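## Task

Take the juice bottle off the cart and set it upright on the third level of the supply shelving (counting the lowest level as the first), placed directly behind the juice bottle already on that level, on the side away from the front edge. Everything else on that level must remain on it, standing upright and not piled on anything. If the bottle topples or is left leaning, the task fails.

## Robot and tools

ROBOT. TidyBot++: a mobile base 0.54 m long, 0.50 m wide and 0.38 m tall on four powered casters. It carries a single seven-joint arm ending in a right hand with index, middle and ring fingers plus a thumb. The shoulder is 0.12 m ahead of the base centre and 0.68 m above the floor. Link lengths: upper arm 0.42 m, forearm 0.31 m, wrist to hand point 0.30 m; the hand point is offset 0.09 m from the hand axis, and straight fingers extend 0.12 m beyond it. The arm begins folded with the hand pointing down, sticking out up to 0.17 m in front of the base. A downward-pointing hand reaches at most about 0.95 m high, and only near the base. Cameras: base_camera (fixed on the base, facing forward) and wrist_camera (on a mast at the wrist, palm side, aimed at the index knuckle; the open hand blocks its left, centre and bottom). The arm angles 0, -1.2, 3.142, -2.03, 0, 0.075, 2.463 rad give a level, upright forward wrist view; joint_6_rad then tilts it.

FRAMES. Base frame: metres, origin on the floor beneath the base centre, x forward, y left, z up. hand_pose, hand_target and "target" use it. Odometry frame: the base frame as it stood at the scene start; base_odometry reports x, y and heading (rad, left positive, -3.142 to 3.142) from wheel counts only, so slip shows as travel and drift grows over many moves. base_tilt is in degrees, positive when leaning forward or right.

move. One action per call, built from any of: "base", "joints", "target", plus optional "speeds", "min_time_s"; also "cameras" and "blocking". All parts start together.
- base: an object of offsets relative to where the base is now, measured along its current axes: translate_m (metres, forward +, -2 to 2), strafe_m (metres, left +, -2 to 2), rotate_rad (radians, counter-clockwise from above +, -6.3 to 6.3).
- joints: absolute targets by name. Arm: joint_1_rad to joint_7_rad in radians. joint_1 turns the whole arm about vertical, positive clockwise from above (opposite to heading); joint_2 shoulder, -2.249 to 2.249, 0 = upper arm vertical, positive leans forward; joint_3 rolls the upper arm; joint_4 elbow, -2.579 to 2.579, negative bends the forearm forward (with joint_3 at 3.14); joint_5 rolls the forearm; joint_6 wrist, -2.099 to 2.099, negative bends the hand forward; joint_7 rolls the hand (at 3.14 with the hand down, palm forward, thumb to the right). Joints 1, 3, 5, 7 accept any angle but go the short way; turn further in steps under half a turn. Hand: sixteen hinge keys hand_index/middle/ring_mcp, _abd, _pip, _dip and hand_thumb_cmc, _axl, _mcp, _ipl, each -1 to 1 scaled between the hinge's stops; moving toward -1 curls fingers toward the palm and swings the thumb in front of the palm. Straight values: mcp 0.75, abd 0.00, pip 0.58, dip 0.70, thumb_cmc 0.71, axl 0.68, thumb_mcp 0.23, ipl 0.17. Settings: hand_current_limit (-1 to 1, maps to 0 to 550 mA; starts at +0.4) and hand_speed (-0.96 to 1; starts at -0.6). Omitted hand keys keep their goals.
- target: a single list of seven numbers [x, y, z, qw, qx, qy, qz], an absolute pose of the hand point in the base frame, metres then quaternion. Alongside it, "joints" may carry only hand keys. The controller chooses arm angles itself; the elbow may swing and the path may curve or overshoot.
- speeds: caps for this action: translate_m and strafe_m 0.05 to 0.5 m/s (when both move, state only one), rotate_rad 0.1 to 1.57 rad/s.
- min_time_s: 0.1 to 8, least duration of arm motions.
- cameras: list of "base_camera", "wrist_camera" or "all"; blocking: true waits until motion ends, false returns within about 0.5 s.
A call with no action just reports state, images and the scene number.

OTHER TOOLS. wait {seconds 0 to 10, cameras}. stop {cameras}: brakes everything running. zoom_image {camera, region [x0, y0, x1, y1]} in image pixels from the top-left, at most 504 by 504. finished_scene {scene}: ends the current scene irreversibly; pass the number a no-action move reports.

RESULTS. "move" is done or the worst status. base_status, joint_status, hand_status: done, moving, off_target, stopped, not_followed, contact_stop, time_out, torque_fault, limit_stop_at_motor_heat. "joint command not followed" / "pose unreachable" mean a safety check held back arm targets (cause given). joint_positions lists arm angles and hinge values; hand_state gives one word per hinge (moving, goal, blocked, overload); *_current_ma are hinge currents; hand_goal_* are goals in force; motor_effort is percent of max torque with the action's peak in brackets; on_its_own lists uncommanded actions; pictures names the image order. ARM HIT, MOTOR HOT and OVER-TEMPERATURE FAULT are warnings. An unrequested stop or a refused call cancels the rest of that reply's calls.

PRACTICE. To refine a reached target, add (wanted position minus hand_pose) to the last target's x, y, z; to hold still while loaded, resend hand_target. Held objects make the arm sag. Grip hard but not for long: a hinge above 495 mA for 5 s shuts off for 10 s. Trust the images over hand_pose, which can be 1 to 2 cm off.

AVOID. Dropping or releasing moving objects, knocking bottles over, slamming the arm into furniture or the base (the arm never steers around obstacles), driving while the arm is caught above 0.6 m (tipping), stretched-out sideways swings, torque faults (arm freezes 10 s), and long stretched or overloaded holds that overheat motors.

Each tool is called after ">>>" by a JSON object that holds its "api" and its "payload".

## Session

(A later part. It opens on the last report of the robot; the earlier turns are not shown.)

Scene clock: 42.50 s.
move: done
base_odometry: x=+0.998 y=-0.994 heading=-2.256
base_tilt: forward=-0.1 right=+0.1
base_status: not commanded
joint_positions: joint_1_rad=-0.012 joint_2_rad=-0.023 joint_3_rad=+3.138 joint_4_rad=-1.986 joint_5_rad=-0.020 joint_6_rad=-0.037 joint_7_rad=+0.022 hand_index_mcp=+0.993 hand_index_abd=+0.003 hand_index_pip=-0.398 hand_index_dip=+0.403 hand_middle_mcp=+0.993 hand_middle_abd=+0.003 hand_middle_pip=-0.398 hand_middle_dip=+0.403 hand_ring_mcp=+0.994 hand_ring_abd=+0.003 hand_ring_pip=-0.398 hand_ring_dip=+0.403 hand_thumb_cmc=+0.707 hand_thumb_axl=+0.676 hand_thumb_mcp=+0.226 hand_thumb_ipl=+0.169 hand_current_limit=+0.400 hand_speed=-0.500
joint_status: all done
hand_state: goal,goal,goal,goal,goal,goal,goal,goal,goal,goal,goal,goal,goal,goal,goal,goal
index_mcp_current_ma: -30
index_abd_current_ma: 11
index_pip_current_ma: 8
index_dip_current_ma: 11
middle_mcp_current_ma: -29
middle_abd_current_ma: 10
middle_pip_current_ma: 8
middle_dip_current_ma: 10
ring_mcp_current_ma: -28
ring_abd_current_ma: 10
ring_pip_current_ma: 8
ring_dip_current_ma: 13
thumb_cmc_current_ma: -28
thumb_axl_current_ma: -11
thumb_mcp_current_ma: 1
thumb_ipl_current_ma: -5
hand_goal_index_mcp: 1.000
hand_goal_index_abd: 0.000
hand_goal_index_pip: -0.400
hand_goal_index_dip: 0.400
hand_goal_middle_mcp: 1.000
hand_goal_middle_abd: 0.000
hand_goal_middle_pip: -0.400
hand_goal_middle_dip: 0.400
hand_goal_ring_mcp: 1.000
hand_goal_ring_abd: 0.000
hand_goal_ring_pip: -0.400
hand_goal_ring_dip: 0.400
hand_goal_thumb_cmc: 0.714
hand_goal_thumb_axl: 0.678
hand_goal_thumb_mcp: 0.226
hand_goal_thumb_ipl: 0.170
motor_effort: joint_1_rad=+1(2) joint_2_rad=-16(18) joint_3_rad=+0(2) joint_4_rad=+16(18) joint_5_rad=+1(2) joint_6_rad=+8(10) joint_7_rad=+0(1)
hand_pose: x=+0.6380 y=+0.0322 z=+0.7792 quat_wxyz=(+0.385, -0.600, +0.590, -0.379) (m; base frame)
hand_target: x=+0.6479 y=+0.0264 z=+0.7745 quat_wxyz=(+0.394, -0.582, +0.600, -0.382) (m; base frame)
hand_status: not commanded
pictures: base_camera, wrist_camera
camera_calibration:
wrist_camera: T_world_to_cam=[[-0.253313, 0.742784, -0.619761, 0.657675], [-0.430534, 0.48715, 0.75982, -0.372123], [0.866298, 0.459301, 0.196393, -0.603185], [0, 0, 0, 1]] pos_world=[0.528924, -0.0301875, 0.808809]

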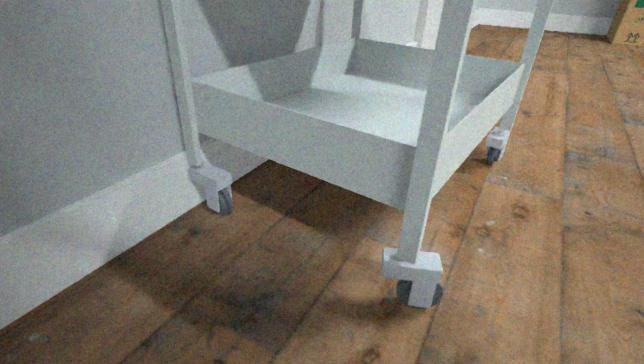

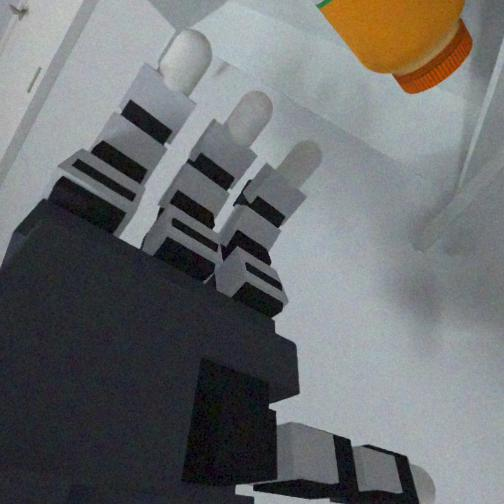

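>>> {"api": "move", "payload": {"base": {"translate_m":-0.35}}}

>>> {"api": "move", "payload": {"base": {"translate_m":-0.8,"strafe_m":-1.5,"rotate_rad":2.628}, "joints": {"joint_1_rad":0,"joint_2_rad":-0.86,"joint_3_rad":3.142,"joint_4_rad":-1.735,"joint_5_rad":0,"joint_6_rad":-0.35,"joint_7_rad":2.463,"hand_index_mcp":0.75,"hand_middle_mcp":0.75,"hand_ring_mcp":0.75,"hand_index_pip":0.58,"hand_middle_pip":0.58,"hand_ring_pip":0.58,"hand_index_dip":0.7,"hand_middle_dip":0.7,"hand_ring_dip":0.7}, "cameras": ["all"]}}

Scene clock: 51.83 s.
move: done
base_odometry: x=+1.220 y=-0.722 heading=-2.257
base_tilt: forward=-0.1 right=+0.1
base_status: done
joint_positions: joint_1_rad=-0.012 joint_2_rad=-0.018 joint_3_rad=+3.139 joint_4_rad=-1.989 joint_5_rad=-0.020 joint_6_rad=-0.032 joint_7_rad=+0.019 hand_index_mcp=+0.993 hand_index_abd=+0.003 hand_index_pip=-0.398 hand_index_dip=+0.403 hand_middle_mcp=+0.993 hand_middle_abd=+0.003 hand_middle_pip=-0.398 hand_middle_dip=+0.403 hand_ring_mcp=+0.993 hand_ring_abd=+0.003 hand_ring_pip=-0.398 hand_ring_dip=+0.403 hand_thumb_cmc=+0.707 hand_thumb_axl=+0.676 hand_thumb_mcp=+0.226 hand_thumb_ipl=+0.169 hand_current_limit=+0.400 hand_speed=-0.500
joint_status: not commanded
hand_state: goal,goal,goal,goal,goal,goal,goal,goal,goal,goal,goal,goal,goal,goal,goal,goal
index_mcp_current_ma: -32
index_abd_current_ma: 10
index_pip_current_ma: 7
index_dip_current_ma: 11
middle_mcp_current_ma: -31
middle_abd_current_ma: 9
middle_pip_current_ma: 6
middle_dip_current_ma: 10
ring_mcp_current_ma: -29
ring_abd_current_ma: 10
ring_pip_current_ma: 7
ring_dip_current_ma: 12
thumb_cmc_current_ma: -30
thumb_axl_current_ma: -11
thumb_mcp_current_ma: -1
thumb_ipl_current_ma: -5
hand_goal_index_mcp: 1.000
hand_goal_index_abd: 0.000
hand_goal_index_pip: -0.400
hand_goal_index_dip: 0.400
hand_goal_middle_mcp: 1.000
hand_goal_middle_abd: 0.000
hand_goal_middle_pip: -0.400
hand_goal_middle_dip: 0.400
hand_goal_ring_mcp: 1.000
hand_goal_ring_abd: 0.000
hand_goal_ring_pip: -0.400
hand_goal_ring_dip: 0.400
hand_goal_thumb_cmc: 0.714
hand_goal_thumb_axl: 0.678
hand_goal_thumb_mcp: 0.226
hand_goal_thumb_ipl: 0.170
motor_effort: joint_1_rad=+0(2) joint_2_rad=-16(21) joint_3_rad=+0(1) joint_4_rad=+16(17) joint_5_rad=+1(1) joint_6_rad=+9(9) joint_7_rad=+0(1)
hand_pose: x=+0.6388 y=+0.0324 z=+0.7766 quat_wxyz=(+0.385, -0.600, +0.591, -0.378) (m; base frame)
hand_target: x=+0.6479 y=+0.0264 z=+0.7745 quat_wxyz=(+0.394, -0.582, +0.600, -0.382) (m; base frame)
hand_status: not commanded
pictures: none

Scene clock: 57.10 s.
move: done
base_odometry: x=+0.566 y=+0.847 heading=+0.373
base_tilt: forward=-0.1 right=+0.1
base_status: done
joint_positions: joint_1_rad=-0.012 joint_2_rad=-0.845 joint_3_rad=+3.141 joint_4_rad=-1.752 joint_5_rad=-0.020 joint_6_rad=-0.281 joint_7_rad=+2.414 hand_index_mcp=+0.756 hand_index_abd=+0.003 hand_index_pip=+0.579 hand_index_dip=+0.697 hand_middle_mcp=+0.756 hand_middle_abd=+0.003 hand_middle_pip=+0.579 hand_middle_dip=+0.698 hand_ring_mcp=+0.755 hand_ring_abd=+0.003 hand_ring_pip=+0.579 hand_ring_dip=+0.697 hand_thumb_cmc=+0.718 hand_thumb_axl=+0.676 hand_thumb_mcp=+0.226 hand_thumb_ipl=+0.169 hand_current_limit=+0.400 hand_speed=-0.500
joint_status: all done
hand_state: goal,goal,goal,goal,goal,goal,goal,goal,goal,goal,goal,goal,goal,goal,goal,goal
index_mcp_current_ma: 25
index_abd_current_ma: 9
index_pip_current_ma: -3
index_dip_current_ma: -10
middle_mcp_current_ma: 24
middle_abd_current_ma: 9
middle_pip_current_ma: -3
middle_dip_current_ma: -9
ring_mcp_current_ma: 23
ring_abd_current_ma: 9
ring_pip_current_ma: -3
ring_dip_current_ma: -11
thumb_cmc_current_ma: 18
thumb_axl_current_ma: -10
thumb_mcp_current_ma: -1
thumb_ipl_current_ma: -5
hand_goal_index_mcp: 0.750
hand_goal_index_abd: 0.000
hand_goal_index_pip: 0.580
hand_goal_index_dip: 0.700
hand_goal_middle_mcp: 0.750
hand_goal_middle_abd: 0.000
hand_goal_middle_pip: 0.580
hand_goal_middle_dip: 0.700
hand_goal_ring_mcp: 0.750
hand_goal_ring_abd: 0.000
hand_goal_ring_pip: 0.580
hand_goal_ring_dip: 0.700
hand_goal_thumb_cmc: 0.714
hand_goal_thumb_axl: 0.678
hand_goal_thumb_mcp: 0.226
hand_goal_thumb_ipl: 0.170
motor_effort: joint_1_rad=+0(2) joint_2_rad=+8(20) joint_3_rad=+1(3) joint_4_rad=+14(18) joint_5_rad=+1(2) joint_6_rad=+8(10) joint_7_rad=+0(1)
hand_pose: x=+0.3153 y=-0.0687 z=+1.3110 quat_wxyz=(-0.325, -0.511, -0.230, -0.762) (m; base frame)
hand_target: x=+0.3074 y=-0.0699 z=+1.3088 quat_wxyz=(-0.353, -0.519, -0.248, -0.738) (m; base frame)
hand_status: not commanded
pictures: base_camera, wrist_camera
camera_calibration:
wrist_camera: T_world_to_cam=[[0.0623427, -0.998049, -0.00351192, -0.0464851], [-0.3833, -0.0206935, -0.923392, 1.29097], [0.921517, 0.0589128, -0.383843, 0.334067], [0, 0, 0, 1]] pos_world=[0.18988, -0.0393605, 1.32014]

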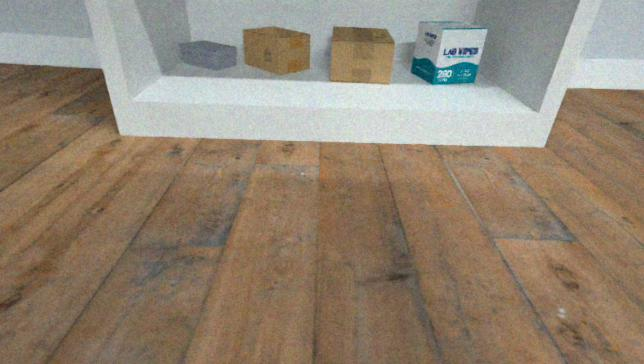

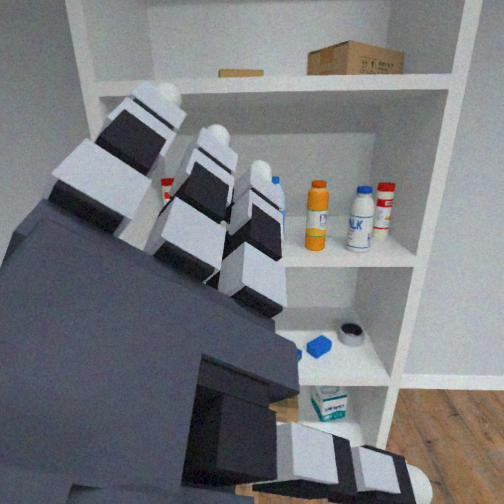

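>>> {"api": "zoom_image", "payload": {"camera": "wrist_camera", "region": [264, 130, 444, 280]}}

Scaled by 2.800.

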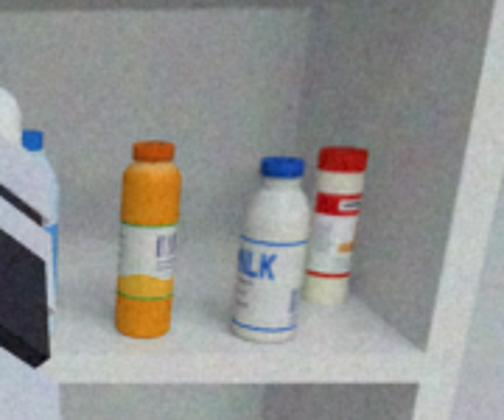

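>>> {"api": "move", "payload": {"base": {"strafe_m":0.4,"rotate_rad":0.0}, "cameras": ["wrist_camera"]}}

>>> {"api": "zoom_image", "payload": {"camera": "wrist_camera", "region": [264, 130, 464, 280]}}

Scene clock: 66.10 s.
move: done
base_odometry: x=+0.420 y=+1.219 heading=+0.374
base_tilt: forward=-0.2 right=+0.1
base_status: done
joint_positions: joint_1_rad=-0.012 joint_2_rad=-0.845 joint_3_rad=+3.138 joint_4_rad=-1.752 joint_5_rad=-0.020 joint_6_rad=-0.282 joint_7_rad=+2.414 hand_index_mcp=+0.756 hand_index_abd=+0.003 hand_index_pip=+0.579 hand_index_dip=+0.697 hand_middle_mcp=+0.756 hand_middle_abd=+0.003 hand_middle_pip=+0.579 hand_middle_dip=+0.698 hand_ring_mcp=+0.755 hand_ring_abd=+0.003 hand_ring_pip=+0.579 hand_ring_dip=+0.697 hand_thumb_cmc=+0.718 hand_thumb_axl=+0.676 hand_thumb_mcp=+0.226 hand_thumb_ipl=+0.169 hand_current_limit=+0.400 hand_speed=-0.500
joint_status: not commanded
hand_state: goal,goal,goal,goal,goal,goal,goal,goal,goal,goal,goal,goal,goal,goal,goal,goal
index_mcp_current_ma: 26
index_abd_current_ma: 9
index_pip_current_ma: -3
index_dip_current_ma: -10
middle_mcp_current_ma: 25
middle_abd_current_ma: 9
middle_pip_current_ma: -3
middle_dip_current_ma: -9
ring_mcp_current_ma: 24
ring_abd_current_ma: 9
ring_pip_current_ma: -3
ring_dip_current_ma: -11
thumb_cmc_current_ma: 19
thumb_axl_current_ma: -10
thumb_mcp_current_ma: -1
thumb_ipl_current_ma: -5
hand_goal_index_mcp: 0.750
hand_goal_index_abd: 0.000
hand_goal_index_pip: 0.580
hand_goal_index_dip: 0.700
hand_goal_middle_mcp: 0.750
hand_goal_middle_abd: 0.000
hand_goal_middle_pip: 0.580
hand_goal_middle_dip: 0.700
hand_goal_ring_mcp: 0.750
hand_goal_ring_abd: 0.000
hand_goal_ring_pip: 0.580
hand_goal_ring_dip: 0.700
hand_goal_thumb_cmc: 0.714
hand_goal_thumb_axl: 0.678
hand_goal_thumb_mcp: 0.226
hand_goal_thumb_ipl: 0.170
motor_effort: joint_1_rad=+0(2) joint_2_rad=+8(9) joint_3_rad=+1(3) joint_4_rad=+15(15) joint_5_rad=+1(1) joint_6_rad=+8(9) joint_7_rad=+0(1)
hand_pose: x=+0.3154 y=-0.0669 z=+1.3111 quat_wxyz=(-0.325, -0.510, -0.231, -0.762) (m; base frame)
hand_target: x=+0.3074 y=-0.0699 z=+1.3088 quat_wxyz=(-0.353, -0.519, -0.248, -0.738) (m; base frame)
hand_status: not commanded
pictures: wrist_camera
camera_calibration:
wrist_camera: T_world_to_cam=[[0.0639907, -0.99795, -0.00119089, -0.0483634], [-0.383509, -0.0234897, -0.923238, 1.29076], [0.921318, 0.0595354, -0.384226, 0.334455], [0, 0, 0, 1]] pos_world=[0.189974, -0.0378566, 1.32013]

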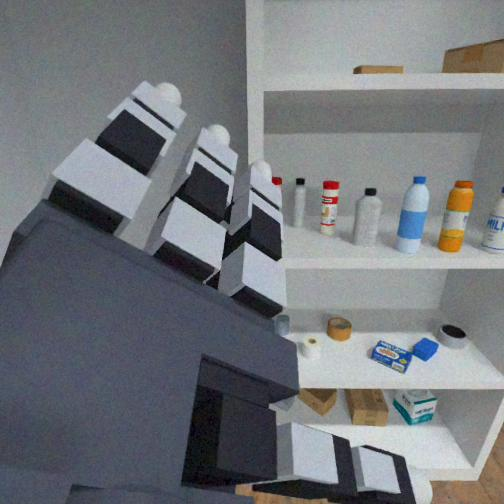

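Scaled by 2.520.

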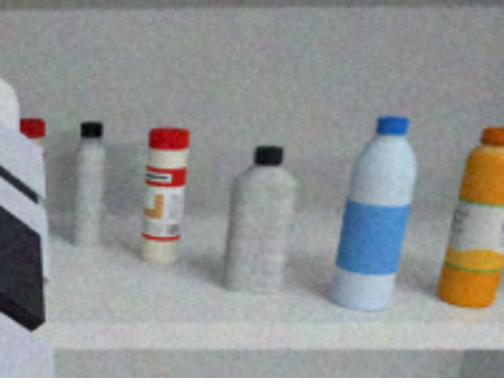

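>>> {"api": "move", "payload": {"base": {"translate_m":0.09,"strafe_m":-0.547,"rotate_rad":0.025}, "joints": {"joint_1_rad":0,"joint_2_rad":-0.275,"joint_3_rad":3.142,"joint_4_rad":-1.885,"joint_5_rad":0,"joint_6_rad":0.07,"joint_7_rad":1.53,"hand_thumb_cmc":-0.571,"hand_thumb_axl":0.5,"hand_thumb_mcp":0.4,"hand_thumb_ipl":0.17}, "cameras": ["all"]}}

Scene clock: 72.27 s.
move: done
base_odometry: x=+0.704 y=+0.743 heading=+0.400
base_tilt: forward=-0.1 right=+0.1
base_status: done
joint_positions: joint_1_rad=-0.012 joint_2_rad=-0.291 joint_3_rad=+3.146 joint_4_rad=-1.871 joint_5_rad=-0.020 joint_6_rad=+0.013 joint_7_rad=+1.579 hand_index_mcp=+0.751 hand_index_abd=+0.003 hand_index_pip=+0.579 hand_index_dip=+0.697 hand_middle_mcp=+0.751 hand_middle_abd=+0.003 hand_middle_pip=+0.579 hand_middle_dip=+0.698 hand_ring_mcp=+0.751 hand_ring_abd=+0.003 hand_ring_pip=+0.579 hand_ring_dip=+0.697 hand_thumb_cmc=-0.551 hand_thumb_axl=+0.501 hand_thumb_mcp=+0.401 hand_thumb_ipl=+0.169 hand_current_limit=+0.400 hand_speed=-0.500
joint_status: all done
hand_state: goal,goal,goal,goal,goal,goal,goal,goal,goal,goal,goal,goal,goal,goal,goal,goal
index_mcp_current_ma: 6
index_abd_current_ma: 9
index_pip_current_ma: -2
index_dip_current_ma: -10
middle_mcp_current_ma: 6
middle_abd_current_ma: 9
middle_pip_current_ma: -2
middle_dip_current_ma: -9
ring_mcp_current_ma: 5
ring_abd_current_ma: 9
ring_pip_current_ma: -2
ring_dip_current_ma: -11
thumb_cmc_current_ma: 84
thumb_axl_current_ma: 4
thumb_mcp_current_ma: 3
thumb_ipl_current_ma: -5
hand_goal_index_mcp: 0.750
hand_goal_index_abd: 0.000
hand_goal_index_pip: 0.580
hand_goal_index_dip: 0.700
hand_goal_middle_mcp: 0.750
hand_goal_middle_abd: 0.000
hand_goal_middle_pip: 0.580
hand_goal_middle_dip: 0.700
hand_goal_ring_mcp: 0.750
hand_goal_ring_abd: 0.000
hand_goal_ring_pip: 0.580
hand_goal_ring_dip: 0.700
hand_goal_thumb_cmc: -0.570
hand_goal_thumb_axl: 0.500
hand_goal_thumb_mcp: 0.400
hand_goal_thumb_ipl: 0.170
motor_effort: joint_1_rad=+1(2) joint_2_rad=-9(13) joint_3_rad=+0(4) joint_4_rad=+18(19) joint_5_rad=+1(2) joint_6_rad=+9(11) joint_7_rad=+0(1)
hand_pose: x=+0.6148 y=-0.0800 z=+1.0593 quat_wxyz=(+0.007, -0.706, +0.002, -0.708) (m; base frame)
hand_target: x=+0.6210 y=-0.0829 z=+1.0576 quat_wxyz=(+0.015, -0.696, +0.014, -0.718) (m; base frame)
hand_status: not commanded
pictures: base_camera, wrist_camera
camera_calibration:
wrist_camera: T_world_to_cam=[[0.0469386, -0.652694, -0.756166, 0.75702], [-0.702695, 0.516443, -0.489393, 0.95267], [0.709941, 0.554326, -0.434404, 0.185422], [0, 0, 0, 1]] pos_world=[0.502265, -0.100681, 1.11921]

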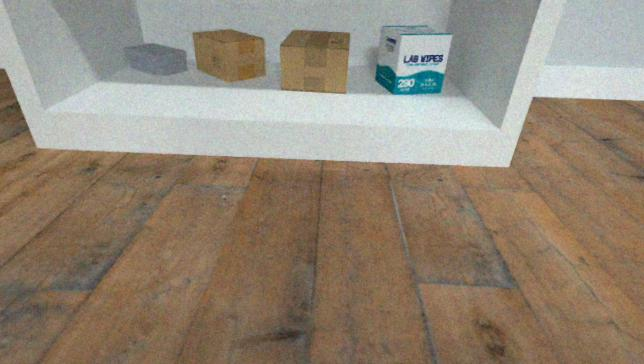

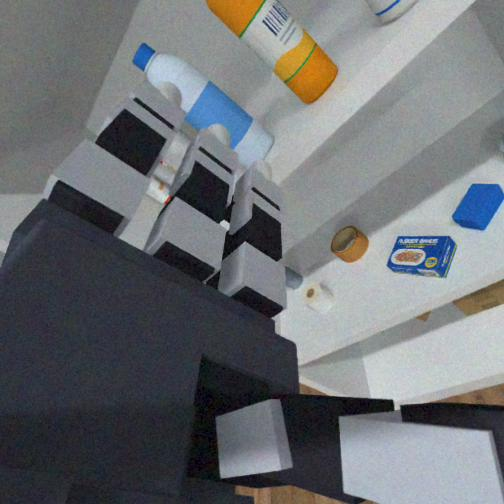

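>>> {"api": "move", "payload": {"base": {"strafe_m":0.01}, "speeds": {"strafe_m":0.1}}}

>>> {"api": "move", "payload": {"base": {"translate_m":0.27}, "speeds": {"translate_m":0.15}, "cameras": ["wrist_camera"]}}

Scene clock: 73.53 s.
move: done
base_odometry: x=+0.699 y=+0.752 heading=+0.400
base_tilt: forward=-0.1 right=+0.2
base_status: done
joint_positions: joint_1_rad=-0.012 joint_2_rad=-0.291 joint_3_rad=+3.142 joint_4_rad=-1.871 joint_5_rad=-0.020 joint_6_rad=+0.014 joint_7_rad=+1.579 hand_index_mcp=+0.751 hand_index_abd=+0.003 hand_index_pip=+0.579 hand_index_dip=+0.697 hand_middle_mcp=+0.751 hand_middle_abd=+0.003 hand_middle_pip=+0.579 hand_middle_dip=+0.698 hand_ring_mcp=+0.751 hand_ring_abd=+0.003 hand_ring_pip=+0.579 hand_ring_dip=+0.697 hand_thumb_cmc=-0.551 hand_thumb_axl=+0.501 hand_thumb_mcp=+0.401 hand_thumb_ipl=+0.169 hand_current_limit=+0.400 hand_speed=-0.500
joint_status: not commanded
hand_state: goal,goal,goal,goal,goal,goal,goal,goal,goal,goal,goal,goal,goal,goal,goal,goal
index_mcp_current_ma: 6
index_abd_current_ma: 9
index_pip_current_ma: -2
index_dip_current_ma: -10
middle_mcp_current_ma: 5
middle_abd_current_ma: 9
middle_pip_current_ma: -2
middle_dip_current_ma: -9
ring_mcp_current_ma: 5
ring_abd_current_ma: 9
ring_pip_current_ma: -2
ring_dip_current_ma: -11
thumb_cmc_current_ma: 84
thumb_axl_current_ma: 4
thumb_mcp_current_ma: 3
thumb_ipl_current_ma: -5
hand_goal_index_mcp: 0.750
hand_goal_index_abd: 0.000
hand_goal_index_pip: 0.580
hand_goal_index_dip: 0.700
hand_goal_middle_mcp: 0.750
hand_goal_middle_abd: 0.000
hand_goal_middle_pip: 0.580
hand_goal_middle_dip: 0.700
hand_goal_ring_mcp: 0.750
hand_goal_ring_abd: 0.000
hand_goal_ring_pip: 0.580
hand_goal_ring_dip: 0.700
hand_goal_thumb_cmc: -0.570
hand_goal_thumb_axl: 0.500
hand_goal_thumb_mcp: 0.400
hand_goal_thumb_ipl: 0.170
motor_effort: joint_1_rad=+0(2) joint_2_rad=-9(11) joint_3_rad=+0(2) joint_4_rad=+18(18) joint_5_rad=+1(1) joint_6_rad=+9(10) joint_7_rad=+0(0)
hand_pose: x=+0.6150 y=-0.0779 z=+1.0596 quat_wxyz=(+0.008, -0.705, +0.000, -0.709) (m; base frame)
hand_target: x=+0.6210 y=-0.0829 z=+1.0576 quat_wxyz=(+0.015, -0.696, +0.014, -0.718) (m; base frame)
hand_status: not commanded
pictures: none

Scene clock: 75.97 s.
move: done
base_odometry: x=+0.949 y=+0.857 heading=+0.399
base_tilt: forward=-0.2 right=+0.1
base_status: done
joint_positions: joint_1_rad=-0.012 joint_2_rad=-0.287 joint_3_rad=+3.142 joint_4_rad=-1.872 joint_5_rad=-0.020 joint_6_rad=+0.016 joint_7_rad=+1.579 hand_index_mcp=+0.750 hand_index_abd=+0.003 hand_index_pip=+0.579 hand_index_dip=+0.697 hand_middle_mcp=+0.751 hand_middle_abd=+0.003 hand_middle_pip=+0.579 hand_middle_dip=+0.698 hand_ring_mcp=+0.751 hand_ring_abd=+0.003 hand_ring_pip=+0.579 hand_ring_dip=+0.697 hand_thumb_cmc=-0.551 hand_thumb_axl=+0.501 hand_thumb_mcp=+0.401 hand_thumb_ipl=+0.169 hand_current_limit=+0.400 hand_speed=-0.500
joint_status: not commanded
hand_state: goal,goal,goal,goal,goal,goal,goal,goal,goal,goal,goal,goal,goal,goal,goal,goal
index_mcp_current_ma: -2
index_abd_current_ma: 9
index_pip_current_ma: -2
index_dip_current_ma: -10
middle_mcp_current_ma: 5
middle_abd_current_ma: 9
middle_pip_current_ma: -2
middle_dip_current_ma: -9
ring_mcp_current_ma: 5
ring_abd_current_ma: 9
ring_pip_current_ma: -2
ring_dip_current_ma: -11
thumb_cmc_current_ma: 84
thumb_axl_current_ma: 4
thumb_mcp_current_ma: 3
thumb_ipl_current_ma: -5
hand_goal_index_mcp: 0.750
hand_goal_index_abd: 0.000
hand_goal_index_pip: 0.580
hand_goal_index_dip: 0.700
hand_goal_middle_mcp: 0.750
hand_goal_middle_abd: 0.000
hand_goal_middle_pip: 0.580
hand_goal_middle_dip: 0.700
hand_goal_ring_mcp: 0.750
hand_goal_ring_abd: 0.000
hand_goal_ring_pip: 0.580
hand_goal_ring_dip: 0.700
hand_goal_thumb_cmc: -0.570
hand_goal_thumb_axl: 0.500
hand_goal_thumb_mcp: 0.400
hand_goal_thumb_ipl: 0.170
motor_effort: joint_1_rad=+0(1) joint_2_rad=-9(12) joint_3_rad=+0(1) joint_4_rad=+18(19) joint_5_rad=+1(1) joint_6_rad=+9(10) joint_7_rad=+0(1)
hand_pose: x=+0.6165 y=-0.0779 z=+1.0582 quat_wxyz=(+0.008, -0.706, +0.001, -0.708) (m; base frame)
hand_target: x=+0.6210 y=-0.0829 z=+1.0576 quat_wxyz=(+0.015, -0.696, +0.014, -0.718) (m; base frame)
hand_status: not commanded
pictures: wrist_camera
camera_calibration:
wrist_camera: T_world_to_cam=[[0.0484625, -0.652868, -0.75592, 0.756295], [-0.704892, 0.513836, -0.488978, 0.952944], [0.707657, 0.556539, -0.4353, 0.185015], [0, 0, 0, 1]] pos_world=[0.504143, -0.0988643, 1.1182]

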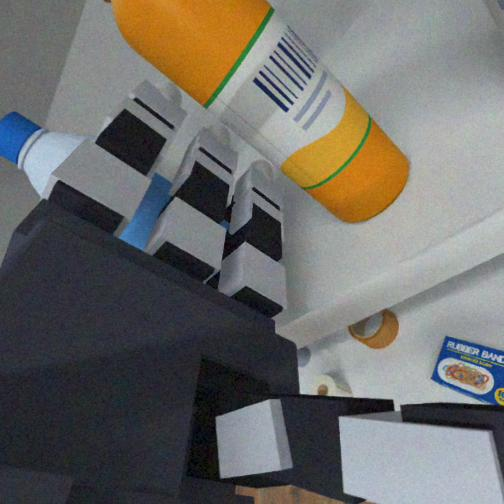

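>>> {"api": "move", "payload": {"base": {"strafe_m":0.055}, "speeds": {"strafe_m":0.06}, "cameras": ["wrist_camera"]}}

Scene clock: 77.63 s.
move: done
base_odometry: x=+0.927 y=+0.908 heading=+0.399
base_tilt: forward=-0.1 right=+0.1
base_status: done
joint_positions: joint_1_rad=-0.011 joint_2_rad=-0.287 joint_3_rad=+3.145 joint_4_rad=-1.872 joint_5_rad=-0.020 joint_6_rad=+0.017 joint_7_rad=+1.578 hand_index_mcp=+0.740 hand_index_abd=+0.003 hand_index_pip=+0.576 hand_index_dip=+0.697 hand_middle_mcp=+0.745 hand_middle_abd=+0.003 hand_middle_pip=+0.578 hand_middle_dip=+0.698 hand_ring_mcp=+0.750 hand_ring_abd=+0.003 hand_ring_pip=+0.579 hand_ring_dip=+0.697 hand_thumb_cmc=-0.551 hand_thumb_axl=+0.501 hand_thumb_mcp=+0.401 hand_thumb_ipl=+0.169 hand_current_limit=+0.400 hand_speed=-0.500
joint_status: not commanded
hand_state: goal,goal,goal,goal,goal,goal,goal,goal,goal,goal,goal,goal,goal,goal,goal,goal
index_mcp_current_ma: -47
index_abd_current_ma: 10
index_pip_current_ma: -14
index_dip_current_ma: -10
middle_mcp_current_ma: -20
middle_abd_current_ma: 9
middle_pip_current_ma: -6
middle_dip_current_ma: -9
ring_mcp_current_ma: 1
ring_abd_current_ma: 9
ring_pip_current_ma: -2
ring_dip_current_ma: -11
thumb_cmc_current_ma: 84
thumb_axl_current_ma: 4
thumb_mcp_current_ma: 3
thumb_ipl_current_ma: -5
hand_goal_index_mcp: 0.750
hand_goal_index_abd: 0.000
hand_goal_index_pip: 0.580
hand_goal_index_dip: 0.700
hand_goal_middle_mcp: 0.750
hand_goal_middle_abd: 0.000
hand_goal_middle_pip: 0.580
hand_goal_middle_dip: 0.700
hand_goal_ring_mcp: 0.750
hand_goal_ring_abd: 0.000
hand_goal_ring_pip: 0.580
hand_goal_ring_dip: 0.700
hand_goal_thumb_cmc: -0.570
hand_goal_thumb_axl: 0.500
hand_goal_thumb_mcp: 0.400
hand_goal_thumb_ipl: 0.170
motor_effort: joint_1_rad=+0(2) joint_2_rad=-10(10) joint_3_rad=+0(3) joint_4_rad=+18(18) joint_5_rad=+1(1) joint_6_rad=+9(10) joint_7_rad=+0(0)
hand_pose: x=+0.6163 y=-0.0798 z=+1.0582 quat_wxyz=(+0.007, -0.706, +0.002, -0.708) (m; base frame)
hand_target: x=+0.6210 y=-0.0829 z=+1.0576 quat_wxyz=(+0.015, -0.696, +0.014, -0.718) (m; base frame)
hand_status: not commanded
pictures: wrist_camera
camera_calibration:
wrist_camera: T_world_to_cam=[[0.0463917, -0.652317, -0.756525, 0.756958], [-0.703097, 0.516649, -0.488598, 0.952484], [0.709579, 0.554577, -0.434674, 0.184207], [0, 0, 0, 1]] pos_world=[0.503863, -0.10048, 1.11811]

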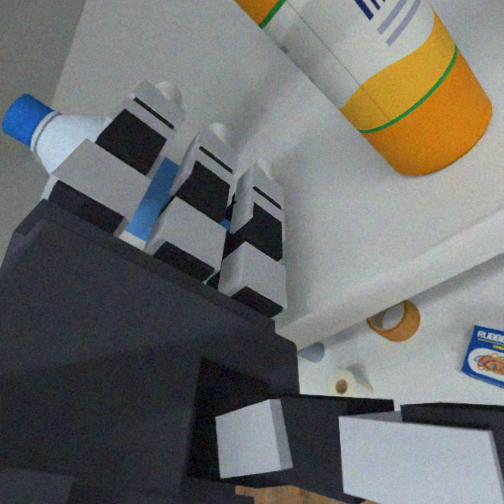

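>>> {"api": "move", "payload": {"base": {"strafe_m":-0.056}, "speeds": {"strafe_m":0.1}}}

>>> {"api": "move", "payload": {"base": {"translate_m":0.115}, "speeds": {"translate_m":0.1}, "cameras": ["wrist_camera"]}}

Scene clock: 78.93 s.
move: done
base_odometry: x=+0.949 y=+0.856 heading=+0.399
base_tilt: forward=-0.1 right=+0.1
base_status: done
joint_positions: joint_1_rad=-0.011 joint_2_rad=-0.287 joint_3_rad=+3.142 joint_4_rad=-1.872 joint_5_rad=-0.020 joint_6_rad=+0.017 joint_7_rad=+1.578 hand_index_mcp=+0.748 hand_index_abd=+0.003 hand_index_pip=+0.577 hand_index_dip=+0.697 hand_middle_mcp=+0.748 hand_middle_abd=+0.003 hand_middle_pip=+0.578 hand_middle_dip=+0.698 hand_ring_mcp=+0.750 hand_ring_abd=+0.003 hand_ring_pip=+0.579 hand_ring_dip=+0.697 hand_thumb_cmc=-0.551 hand_thumb_axl=+0.501 hand_thumb_mcp=+0.401 hand_thumb_ipl=+0.169 hand_current_limit=+0.400 hand_speed=-0.500
joint_status: not commanded
hand_state: goal,goal,goal,goal,goal,goal,goal,goal,goal,goal,goal,goal,goal,goal,goal,goal
index_mcp_current_ma: -8
index_abd_current_ma: 11
index_pip_current_ma: -12
index_dip_current_ma: -10
middle_mcp_current_ma: -8
middle_abd_current_ma: 9
middle_pip_current_ma: -6
middle_dip_current_ma: -9
ring_mcp_current_ma: 0
ring_abd_current_ma: 9
ring_pip_current_ma: -2
ring_dip_current_ma: -11
thumb_cmc_current_ma: 84
thumb_axl_current_ma: 4
thumb_mcp_current_ma: 3
thumb_ipl_current_ma: -5
hand_goal_index_mcp: 0.750
hand_goal_index_abd: 0.000
hand_goal_index_pip: 0.580
hand_goal_index_dip: 0.700
hand_goal_middle_mcp: 0.750
hand_goal_middle_abd: 0.000
hand_goal_middle_pip: 0.580
hand_goal_middle_dip: 0.700
hand_goal_ring_mcp: 0.750
hand_goal_ring_abd: 0.000
hand_goal_ring_pip: 0.580
hand_goal_ring_dip: 0.700
hand_goal_thumb_cmc: -0.570
hand_goal_thumb_axl: 0.500
hand_goal_thumb_mcp: 0.400
hand_goal_thumb_ipl: 0.170
motor_effort: joint_1_rad=+0(1) joint_2_rad=-10(13) joint_3_rad=+0(2) joint_4_rad=+18(19) joint_5_rad=+1(1) joint_6_rad=+9(10) joint_7_rad=+0(0)
hand_pose: x=+0.6165 y=-0.0783 z=+1.0583 quat_wxyz=(+0.008, -0.706, +0.001, -0.708) (m; base frame)
hand_target: x=+0.6210 y=-0.0829 z=+1.0576 quat_wxyz=(+0.015, -0.696, +0.014, -0.718) (m; base frame)
hand_status: not commanded
pictures: none

Scene clock: 80.63 s.
move: done
base_odometry: x=+1.055 y=+0.901 heading=+0.399
base_tilt: forward=-0.1 right=+0.1
base_status: done
joint_positions: joint_1_rad=-0.011 joint_2_rad=-0.285 joint_3_rad=+3.142 joint_4_rad=-1.872 joint_5_rad=-0.020 joint_6_rad=+0.018 joint_7_rad=+1.578 hand_index_mcp=+0.748 hand_index_abd=+0.003 hand_index_pip=+0.577 hand_index_dip=+0.697 hand_middle_mcp=+0.748 hand_middle_abd=+0.003 hand_middle_pip=+0.578 hand_middle_dip=+0.698 hand_ring_mcp=+0.750 hand_ring_abd=+0.003 hand_ring_pip=+0.579 hand_ring_dip=+0.697 hand_thumb_cmc=-0.551 hand_thumb_axl=+0.501 hand_thumb_mcp=+0.401 hand_thumb_ipl=+0.169 hand_current_limit=+0.400 hand_speed=-0.500
joint_status: not commanded
hand_state: goal,goal,goal,goal,goal,goal,goal,goal,goal,goal,goal,goal,goal,goal,goal,goal
index_mcp_current_ma: -7
index_abd_current_ma: 11
index_pip_current_ma: -11
index_dip_current_ma: -10
middle_mcp_current_ma: -7
middle_abd_current_ma: 9
middle_pip_current_ma: -6
middle_dip_current_ma: -9
ring_mcp_current_ma: 0
ring_abd_current_ma: 9
ring_pip_current_ma: -2
ring_dip_current_ma: -11
thumb_cmc_current_ma: 84
thumb_axl_current_ma: 4
thumb_mcp_current_ma: 3
thumb_ipl_current_ma: -5
hand_goal_index_mcp: 0.750
hand_goal_index_abd: 0.000
hand_goal_index_pip: 0.580
hand_goal_index_dip: 0.700
hand_goal_middle_mcp: 0.750
hand_goal_middle_abd: 0.000
hand_goal_middle_pip: 0.580
hand_goal_middle_dip: 0.700
hand_goal_ring_mcp: 0.750
hand_goal_ring_abd: 0.000
hand_goal_ring_pip: 0.580
hand_goal_ring_dip: 0.700
hand_goal_thumb_cmc: -0.570
hand_goal_thumb_axl: 0.500
hand_goal_thumb_mcp: 0.400
hand_goal_thumb_ipl: 0.170
motor_effort: joint_1_rad=+1(2) joint_2_rad=-10(13) joint_3_rad=+0(2) joint_4_rad=+18(18) joint_5_rad=+1(1) joint_6_rad=+9(9) joint_7_rad=+0(0)
hand_pose: x=+0.6174 y=-0.0783 z=+1.0572 quat_wxyz=(+0.008, -0.707, +0.001, -0.708) (m; base frame)
hand_target: x=+0.6210 y=-0.0829 z=+1.0576 quat_wxyz=(+0.015, -0.696, +0.014, -0.718) (m; base frame)
hand_status: not commanded
pictures: wrist_camera
camera_calibration:
wrist_camera: T_world_to_cam=[[0.0467881, -0.652503, -0.75634, 0.756651], [-0.705119, 0.514743, -0.487694, 0.952186], [0.707543, 0.556128, -0.436009, 0.184946], [0, 0, 0, 1]] pos_world=[0.505146, -0.099268, 1.1173]

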